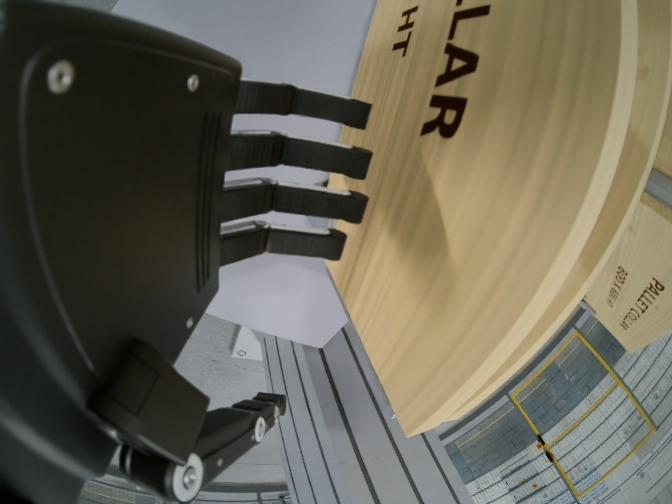

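move --arm3 '{"target":[0.618,-0.446,0.39,-0.0365,-0.2073,0.9627,0.1697],"speed":0.1}' --cameras '["arm3_cam_wrist"]'

zoom_image --camera "arm3_cam_wrist" --region '[220, 60, 460, 320]'

Scene clock: 3358.07 s.
Joint torques (N m): arm1=[0.07 -17.23 -1.18 0.34 -0.18 -0.03 0.19] | arm2=[-1.29 -14.88 -7.38 3.91 -0.86 0.3 0.16] | arm3=[-0.69 -20.12 -0.78 -6.84 0.99 -0.27 0.51] | arm4=[-0.05 -22.54 3.95 -0.77 0.97 -1.79 0.75]
Motor temperatures (°C): arm1=[24 29 21 25 30 32 27] | arm2=[29 29 26 28 37 32 39] | arm3=[23 30 25 24 34 29 33] | arm4=[26 28 23 24 32 31 37]
Flange force (N): arm1=[2.9 -2.7 5.6] | arm2=[2.4 -2.1 -0.8] | arm3=no reading | arm4=no reading
move: arm3 off_target
Joint velocities: arm1=[within noise] | arm2=[within noise] | arm3=[0 -0.001 0.013 0 -0.014 0 0.001] | arm4=[within noise]
arm1.joint_positions: joint1_rad=+0.734 joint2_rad=+1.033 joint3_rad=+0.032 joint4_rad=+2.197 joint5_rad=-2.801 joint6_rad=+0.089 joint7_rad=+0.472 hand_little=+1.000 hand_ring=+1.000 hand_middle=+1.000 hand_index=+1.000 hand_thumb_turn=-1.000 hand_thumb_bend=+1.000 hand_force_limit=+0.500 hand_speed=+0.300
arm1.joint_status: not commanded
arm1.hand_stopped_by: target,target,target,target,target,target
arm1.little_load_n: 0.0
arm1.ring_load_n: 0.0
arm1.middle_load_n: 0.0
arm1.index_load_n: 0.0
arm1.thumb_bend_load_n: 0.5
arm1.thumb_turn_load_n: 0.0
arm1.hand: x=-0.1500 y=-0.6000 z=+0.6200 quat_wxyz=(+0.000, +0.000, -1.000, +0.000)
arm1.hand_target: x=-0.1500 y=-0.6000 z=+0.6200 quat_wxyz=(+0.000, +0.000, -1.000, +0.000)
arm1.hand_status: not commanded
arm2: as last shown
arm2.thumb_turn_load_n: -0.5
arm3.joint_positions: joint1_rad=-0.828 joint2_rad=+2.109 joint3_rad=-0.366 joint4_rad=+0.035 joint5_rad=-2.460 joint6_rad=-1.147 joint7_rad=+3.945 hand_little=+0.080 hand_ring=+0.080 hand_middle=+0.080 hand_index=+0.080 hand_thumb_turn=+1.000 hand_thumb_bend=+0.934 hand_force_limit=+0.500 hand_speed=+0.300
arm3.joint_status: not commanded
arm3.hand_stopped_by: target,target,target,target,target,target
arm3.little_load_n: 0.0
arm3.ring_load_n: 0.5
arm3.middle_load_n: 0.0
arm3.index_load_n: 0.0
arm3.thumb_bend_load_n: 0.0
arm3.thumb_turn_load_n: 0.0
arm3.hand: x=+0.6184 y=-0.4453 z=+0.3905 quat_wxyz=(+0.058, +0.216, -0.965, -0.137)
arm3.hand_target: x=+0.6184 y=-0.4453 z=+0.3905 quat_wxyz=(+0.058, +0.216, -0.965, -0.137)
arm3.hand_status: off_target (0.001 m and 4.6 deg from the pose sent, 0.070 m and 0.0 deg at the start; a joint's target at an end of its range on 25 of 37 steps)
arm4.joint_positions: joint1_rad=-0.155 joint2_rad=+2.247 joint3_rad=+0.847 joint4_rad=+0.532 joint5_rad=-0.775 joint6_rad=+0.279 joint7_rad=-4.040 hand_little=+0.080 hand_ring=+0.080 hand_middle=+0.080 hand_index=+0.080 hand_thumb_turn=+1.000 hand_thumb_bend=+1.000 hand_force_limit=+0.500 hand_speed=+0.300
arm4.joint_status: not commanded
arm4.hand_stopped_by: target,target,target,target,target,target
arm4.little_load_n: 0.0
arm4.ring_load_n: 0.0
arm4.middle_load_n: 0.0
arm4.index_load_n: 0.0
arm4.thumb_bend_load_n: 0.0
arm4.thumb_turn_load_n: 0.0
arm4.hand: x=-0.3850 y=-0.5190 z=+0.3410 quat_wxyz=(-0.212, -0.954, -0.206, -0.046)
arm4.hand_target: x=-0.3850 y=-0.5190 z=+0.3410 quat_wxyz=(-0.212, -0.954, -0.206, -0.046)
arm4.hand_status: not commanded

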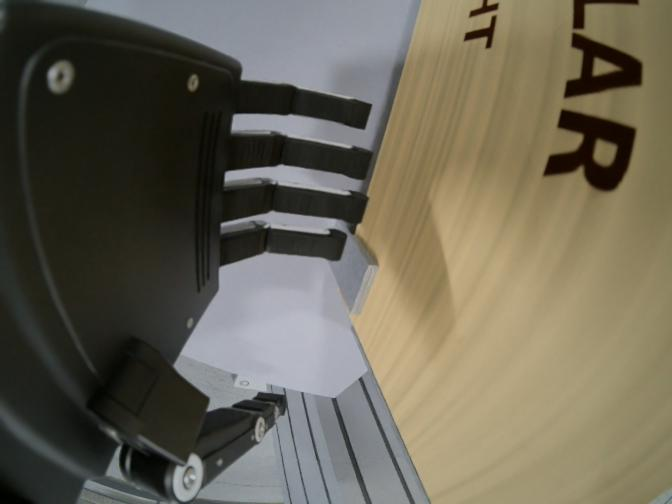

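Scaled by 1.938 from the camera's image (finer frame: 960x720).

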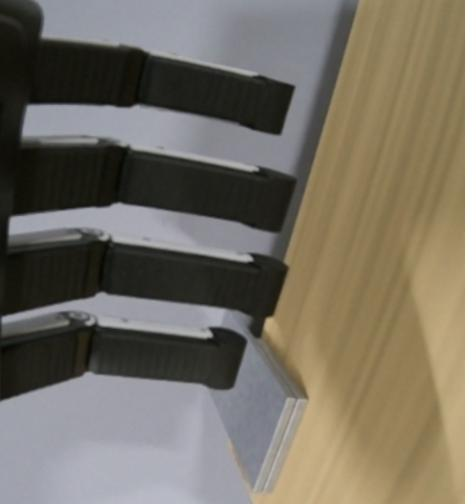

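move --arm4 '{"target":[-0.418,-0.446,0.342,0.2116,0.9544,0.2055,0.0456],"speed":0.1}' --arm3 '{"target":[0.70,-0.50,0.52,-0.0365,-0.2073,0.9627,0.1697],"speed":0.15}' --arm2 '{"target":[0.30,-0.52,0.72,0,1,0,0],"speed":0.3}'

move --arm2 '{"target":[0.46,-0.475,0.62,0,1,0,0],"speed":0.25}' --cameras '["arm2_cam_wrist","cam_high"]'

Scene clock: 3407.40 s.
Joint torques (N m): arm1=[0.13 -17.17 -1.22 0.3 -0.2 -0.05 0.26] | arm2=[-1.38 -15.57 -7.82 1.59 -0.08 0.2 0.14] | arm3=[-0.7 -21.91 -1.71 -5.98 0.34 -0.6 0.53] | arm4=[-0.43 -18.18 2.64 0.49 0.14 -0.85 0.26]
Motor temperatures (°C): arm1=[24 29 21 25 30 32 27] | arm2=[29 29 26 28 36 32 39] | arm3=[23 30 25 24 34 29 33] | arm4=[26 28 23 24 32 31 37]
Flange force (N): arm1=[3.3 -2.7 5.5] | arm2=[3.3 -0.7 -0.7] | arm3=no reading | arm4=[9.9 0.8 12.5]
move: arm2 done; arm3 done; arm4 done
Joint velocities: within noise
arm1: as last shown
arm1.thumb_bend_load_n: 0.0
arm2.joint_positions: joint1_rad=+1.046 joint2_rad=+1.702 joint3_rad=-1.645 joint4_rad=+1.879 joint5_rad=+1.666 joint6_rad=+1.681 joint7_rad=-0.910 hand_little=+1.000 hand_ring=+1.000 hand_middle=+1.000 hand_index=+1.000 hand_thumb_turn=+0.960 hand_thumb_bend=-1.000 hand_force_limit=+0.300 hand_speed=+0.200
arm2.joint_status: not commanded
arm2.hand_stopped_by: target,target,fault,target,target,target
arm2.little_load_n: 0.0
arm2.ring_load_n: 0.0
arm2.middle_load_n: 0.0
arm2.index_load_n: 0.0
arm2.thumb_bend_load_n: 0.0
arm2.thumb_turn_load_n: 0.0
arm2.hand: x=+0.3000 y=-0.5200 z=+0.7200 quat_wxyz=(+0.000, +1.000, +0.000, +0.000)
arm2.hand_target: x=+0.3000 y=-0.5200 z=+0.7200 quat_wxyz=(+0.000, +1.000, +0.000, +0.000)
arm2.hand_status: done (0.000 m and 0.0 deg from the pose sent, 0.299 m and 20.0 deg at the start)
arm3.joint_positions: joint1_rad=-0.905 joint2_rad=+1.756 joint3_rad=-0.363 joint4_rad=+0.498 joint5_rad=-2.456 joint6_rad=-1.217 joint7_rad=+3.687 hand_little=+0.080 hand_ring=+0.080 hand_middle=+0.080 hand_index=+0.080 hand_thumb_turn=+1.000 hand_thumb_bend=+0.934 hand_force_limit=+0.500 hand_speed=+0.300
arm3.joint_status: not commanded
arm3.hand_stopped_by: target,target,target,target,target,target
arm3.little_load_n: 0.5
arm3.ring_load_n: 0.0
arm3.middle_load_n: 0.0
arm3.index_load_n: 0.5
arm3.thumb_bend_load_n: 0.0
arm3.thumb_turn_load_n: 0.0
arm3.hand: x=+0.7000 y=-0.5000 z=+0.5200 quat_wxyz=(+0.036, +0.207, -0.963, -0.170)
arm3.hand_target: x=+0.7000 y=-0.5000 z=+0.5200 quat_wxyz=(+0.036, +0.207, -0.963, -0.170)
arm3.hand_status: done (0.000 m and 0.0 deg from the pose sent, 0.163 m and 4.6 deg at the start)
arm4.joint_positions: joint1_rad=-0.358 joint2_rad=+2.167 joint3_rad=+0.612 joint4_rad=+0.847 joint5_rad=-0.816 joint6_rad=+0.088 joint7_rad=-3.953 hand_little=+0.080 hand_ring=+0.080 hand_middle=+0.080 hand_index=+0.080 hand_thumb_turn=+1.000 hand_thumb_bend=+1.000 hand_force_limit=+0.500 hand_speed=+0.300
arm4.joint_status: not commanded
arm4.hand_stopped_by: target,target,target,target,target,target
arm4.little_load_n: 0.0
arm4.ring_load_n: 0.0
arm4.middle_load_n: 0.0
arm4.index_load_n: 0.0
arm4.thumb_bend_load_n: 0.0
arm4.thumb_turn_load_n: 0.0
arm4.hand: x=-0.4180 y=-0.4460 z=+0.3420 quat_wxyz=(-0.212, -0.954, -0.206, -0.046)
arm4.hand_target: x=-0.4180 y=-0.4460 z=+0.3420 quat_wxyz=(-0.212, -0.954, -0.206, -0.046)
arm4.hand_status: done (0.000 m and 0.0 deg from the pose sent, 0.080 m and 0.0 deg at the start)
pictures: none

Scene clock: 3408.77 s.
Joint torques (N m): arm1=[0.15 -17.34 -1.17 0.28 -0.23 -0.01 0.17] | arm2=[-1.5 -18.39 -8 2.71 -0.08 0.21 0.11] | arm3=[-0.74 -21.88 -1.73 -6.04 0.35 -0.62 0.52] | arm4=[-0.47 -18.22 2.73 0.48 0.12 -0.86 0.24]
Motor temperatures (°C): arm1=[24 29 21 25 30 32 27] | arm2=[29 29 26 28 36 32 39] | arm3=[23 30 25 24 34 29 33] | arm4=[26 28 23 24 32 31 37]
Flange force (N): arm1=[3.2 -2.8 5.9] | arm2=[3.0 0.3 -0.3] | arm3=no reading | arm4=[9.3 0.9 12.0]
move: arm2 done
Joint velocities: within noise
arm1, arm4: as last shown
arm2.joint_positions: joint1_rad=+1.190 joint2_rad=+1.813 joint3_rad=-1.533 joint4_rad=+1.443 joint5_rad=+1.800 joint6_rad=+1.508 joint7_rad=-0.352 hand_little=+1.000 hand_ring=+1.000 hand_middle=+1.000 hand_index=+1.000 hand_thumb_turn=+0.960 hand_thumb_bend=-1.000 hand_force_limit=+0.300 hand_speed=+0.200
arm2.joint_status: not commanded
arm2.hand_stopped_by: target,target,fault,target,target,target
arm2.little_load_n: 0.0
arm2.ring_load_n: 0.0
arm2.middle_load_n: 0.0
arm2.index_load_n: 0.0
arm2.thumb_bend_load_n: 0.0
arm2.thumb_turn_load_n: 0.0
arm2.hand: x=+0.4600 y=-0.4750 z=+0.6200 quat_wxyz=(+0.000, +1.000, +0.000, +0.000)
arm2.hand_target: x=+0.4600 y=-0.4750 z=+0.6200 quat_wxyz=(+0.000, +1.000, +0.000, +0.000)
arm2.hand_status: done (0.000 m and 0.0 deg from the pose sent, 0.194 m and 0.0 deg at the start)
arm3.joint_positions: joint1_rad=-0.905 joint2_rad=+1.756 joint3_rad=-0.363 joint4_rad=+0.498 joint5_rad=-2.456 joint6_rad=-1.217 joint7_rad=+3.687 hand_little=+0.080 hand_ring=+0.080 hand_middle=+0.080 hand_index=+0.080 hand_thumb_turn=+1.000 hand_thumb_bend=+0.934 hand_force_limit=+0.500 hand_speed=+0.300
arm3.joint_status: not commanded
arm3.hand_stopped_by: target,target,target,target,target,target
arm3.little_load_n: 0.0
arm3.ring_load_n: 0.0
arm3.middle_load_n: 0.0
arm3.index_load_n: 0.0
arm3.thumb_bend_load_n: 0.0
arm3.thumb_turn_load_n: 0.0
arm3.hand: x=+0.7000 y=-0.5000 z=+0.5200 quat_wxyz=(+0.036, +0.207, -0.963, -0.170)
arm3.hand_target: x=+0.7000 y=-0.5000 z=+0.5200 quat_wxyz=(+0.036, +0.207, -0.963, -0.170)
arm3.hand_status: not commanded

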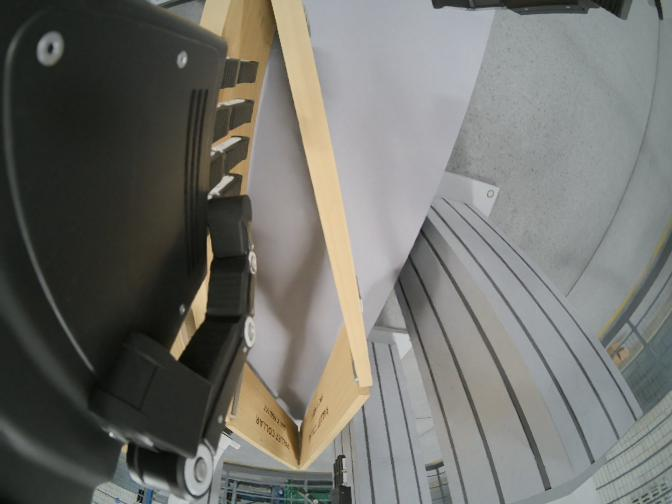

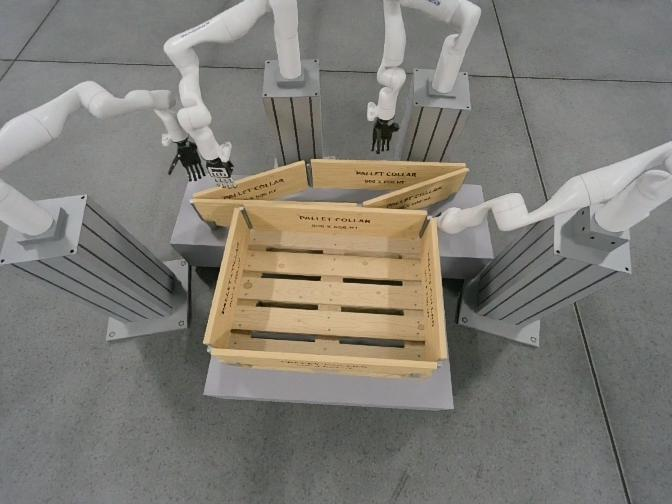

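zoom_image --camera "cam_high" --region '[180, 155, 320, 215]'

zoom_image --camera "arm2_cam_wrist" --region '[200, 0, 400, 240]'

Scaled by 3.600.

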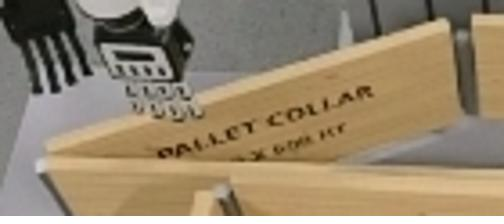

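Scaled by 2.100 from the camera's image (finer frame: 960x720).

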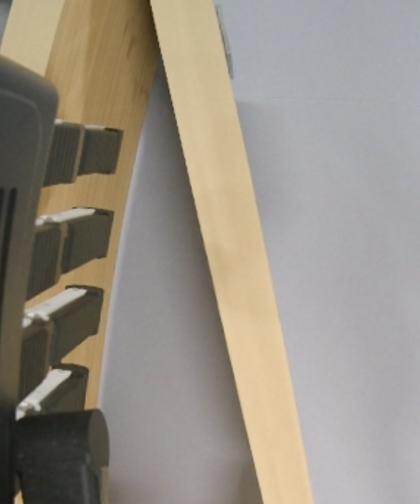

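move --arm2 '{"target":[0.43,-0.460,0.56,0,1,0,0],"speed":0.15}' --cameras '["arm2_cam_wrist"]'

Scene clock: 3444.30 s.
Joint torques (N m): arm1=[0.18 -17.28 -1.29 0.33 -0.25 -0.01 0.27] | arm2=[-1.47 -18.23 -7.66 3.26 -0.13 0.21 0.12] | arm3=[-0.73 -21.88 -1.73 -6.06 0.33 -0.6 0.51] | arm4=[-0.39 -18.17 2.73 0.47 0.12 -0.84 0.22]
Motor temperatures (°C): arm1=[24 29 21 25 30 32 27] | arm2=[29 29 26 28 36 32 39] | arm3=[23 31 25 24 34 29 33] | arm4=[26 28 23 24 32 31 37]
Flange force (N): arm1=[3.3 -2.6 5.9] | arm2=[2.9 0.4 -0.1] | arm3=no reading | arm4=[9.2 0.8 11.7]
move: arm2 done
Joint velocities: within noise
arm1, arm4: as last shown
arm2.joint_positions: joint1_rad=+1.117 joint2_rad=+1.904 joint3_rad=-1.488 joint4_rad=+1.372 joint5_rad=+1.877 joint6_rad=+1.433 joint7_rad=-0.377 hand_little=+1.000 hand_ring=+1.000 hand_middle=+1.000 hand_index=+1.000 hand_thumb_turn=+0.960 hand_thumb_bend=-1.000 hand_force_limit=+0.300 hand_speed=+0.200
arm2.joint_status: not commanded
arm2.hand_stopped_by: target,target,fault,target,target,target
arm2.little_load_n: 0.0
arm2.ring_load_n: 0.0
arm2.middle_load_n: 0.0
arm2.index_load_n: -0.5
arm2.thumb_bend_load_n: 0.0
arm2.thumb_turn_load_n: 0.0
arm2.hand: x=+0.4300 y=-0.4600 z=+0.5600 quat_wxyz=(+0.000, +1.000, +0.000, +0.000)
arm2.hand_target: x=+0.4300 y=-0.4600 z=+0.5600 quat_wxyz=(+0.000, +1.000, +0.000, +0.000)
arm2.hand_status: done (0.000 m and 0.0 deg from the pose sent, 0.069 m and 0.0 deg at the start)
arm3.joint_positions: joint1_rad=-0.905 joint2_rad=+1.756 joint3_rad=-0.363 joint4_rad=+0.498 joint5_rad=-2.456 joint6_rad=-1.217 joint7_rad=+3.687 hand_little=+0.080 hand_ring=+0.080 hand_middle=+0.080 hand_index=+0.080 hand_thumb_turn=+1.000 hand_thumb_bend=+0.934 hand_force_limit=+0.500 hand_speed=+0.300
arm3.joint_status: not commanded
arm3.hand_stopped_by: target,target,target,target,target,target
arm3.little_load_n: 0.0
arm3.ring_load_n: 0.0
arm3.middle_load_n: 0.0
arm3.index_load_n: 0.0
arm3.thumb_bend_load_n: 0.0
arm3.thumb_turn_load_n: 0.0
arm3.hand: x=+0.7000 y=-0.5000 z=+0.5200 quat_wxyz=(+0.036, +0.207, -0.963, -0.170)
arm3.hand_target: x=+0.7000 y=-0.5000 z=+0.5200 quat_wxyz=(+0.036, +0.207, -0.963, -0.170)
arm3.hand_status: not commanded
arm4.little_load_n: 0.5

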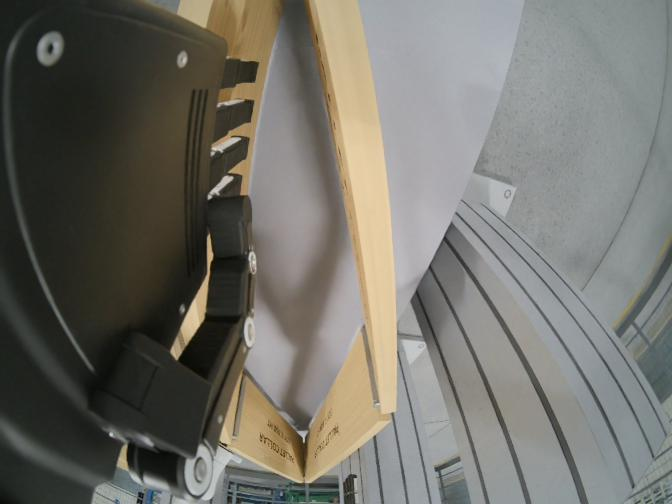

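move --arm2 '{"target":[0.43,-0.464,0.50,0,1,0,0],"speed":0.1}' --cameras '["arm2_cam_wrist"]'

Scene clock: 3447.33 s.
Joint torques (N m): arm1=[0.16 -17.4 -1.2 0.32 -0.25 -0.06 0.25] | arm2=[-1.52 -17.91 -7.11 3.71 -0.09 0.23 0.12] | arm3=[-0.73 -21.87 -1.76 -6.01 0.35 -0.6 0.51] | arm4=[-0.43 -18.18 2.7 0.48 0.11 -0.89 0.25]
Motor temperatures (°C): arm1=[24 29 21 25 30 32 27] | arm2=[29 29 26 28 36 32 39] | arm3=[23 31 25 24 34 29 33] | arm4=[26 28 23 24 32 31 37]
Flange force (N): arm1=[3.4 -2.7 6.3] | arm2=[3.0 0.5 -0.2] | arm3=no reading | arm4=[9.6 0.8 12.2]
move: arm2 done
Joint velocities: within noise
arm1, arm4: as last shown
arm2.joint_positions: joint1_rad=+1.105 joint2_rad=+1.989 joint3_rad=-1.442 joint4_rad=+1.284 joint5_rad=+1.939 joint6_rad=+1.345 joint7_rad=-0.336 hand_little=+1.000 hand_ring=+1.000 hand_middle=+1.000 hand_index=+1.000 hand_thumb_turn=+0.960 hand_thumb_bend=-1.000 hand_force_limit=+0.300 hand_speed=+0.200
arm2.joint_status: not commanded
arm2.hand_stopped_by: target,target,fault,target,target,target
arm2.little_load_n: -0.5
arm2.ring_load_n: 0.0
arm2.middle_load_n: 0.0
arm2.index_load_n: 0.0
arm2.thumb_bend_load_n: 0.0
arm2.thumb_turn_load_n: 0.0
arm2.hand: x=+0.4300 y=-0.4640 z=+0.5000 quat_wxyz=(+0.000, +1.000, +0.000, +0.000)
arm2.hand_target: x=+0.4300 y=-0.4640 z=+0.5000 quat_wxyz=(+0.000, +1.000, +0.000, +0.000)
arm2.hand_status: done (0.000 m and 0.0 deg from the pose sent, 0.060 m and 0.0 deg at the start)
arm3.joint_positions: joint1_rad=-0.905 joint2_rad=+1.756 joint3_rad=-0.363 joint4_rad=+0.498 joint5_rad=-2.456 joint6_rad=-1.217 joint7_rad=+3.687 hand_little=+0.080 hand_ring=+0.080 hand_middle=+0.080 hand_index=+0.080 hand_thumb_turn=+1.000 hand_thumb_bend=+0.934 hand_force_limit=+0.500 hand_speed=+0.300
arm3.joint_status: not commanded
arm3.hand_stopped_by: target,target,target,target,target,target
arm3.little_load_n: 0.0
arm3.ring_load_n: 0.0
arm3.middle_load_n: 0.0
arm3.index_load_n: 0.0
arm3.thumb_bend_load_n: -0.5
arm3.thumb_turn_load_n: 0.0
arm3.hand: x=+0.7000 y=-0.5000 z=+0.5200 quat_wxyz=(+0.036, +0.207, -0.963, -0.170)
arm3.hand_target: x=+0.7000 y=-0.5000 z=+0.5200 quat_wxyz=(+0.036, +0.207, -0.963, -0.170)
arm3.hand_status: not commanded
arm4.little_load_n: 0.0

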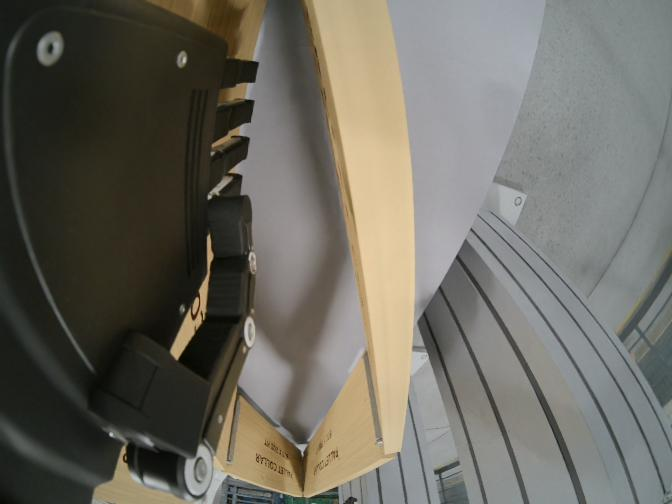

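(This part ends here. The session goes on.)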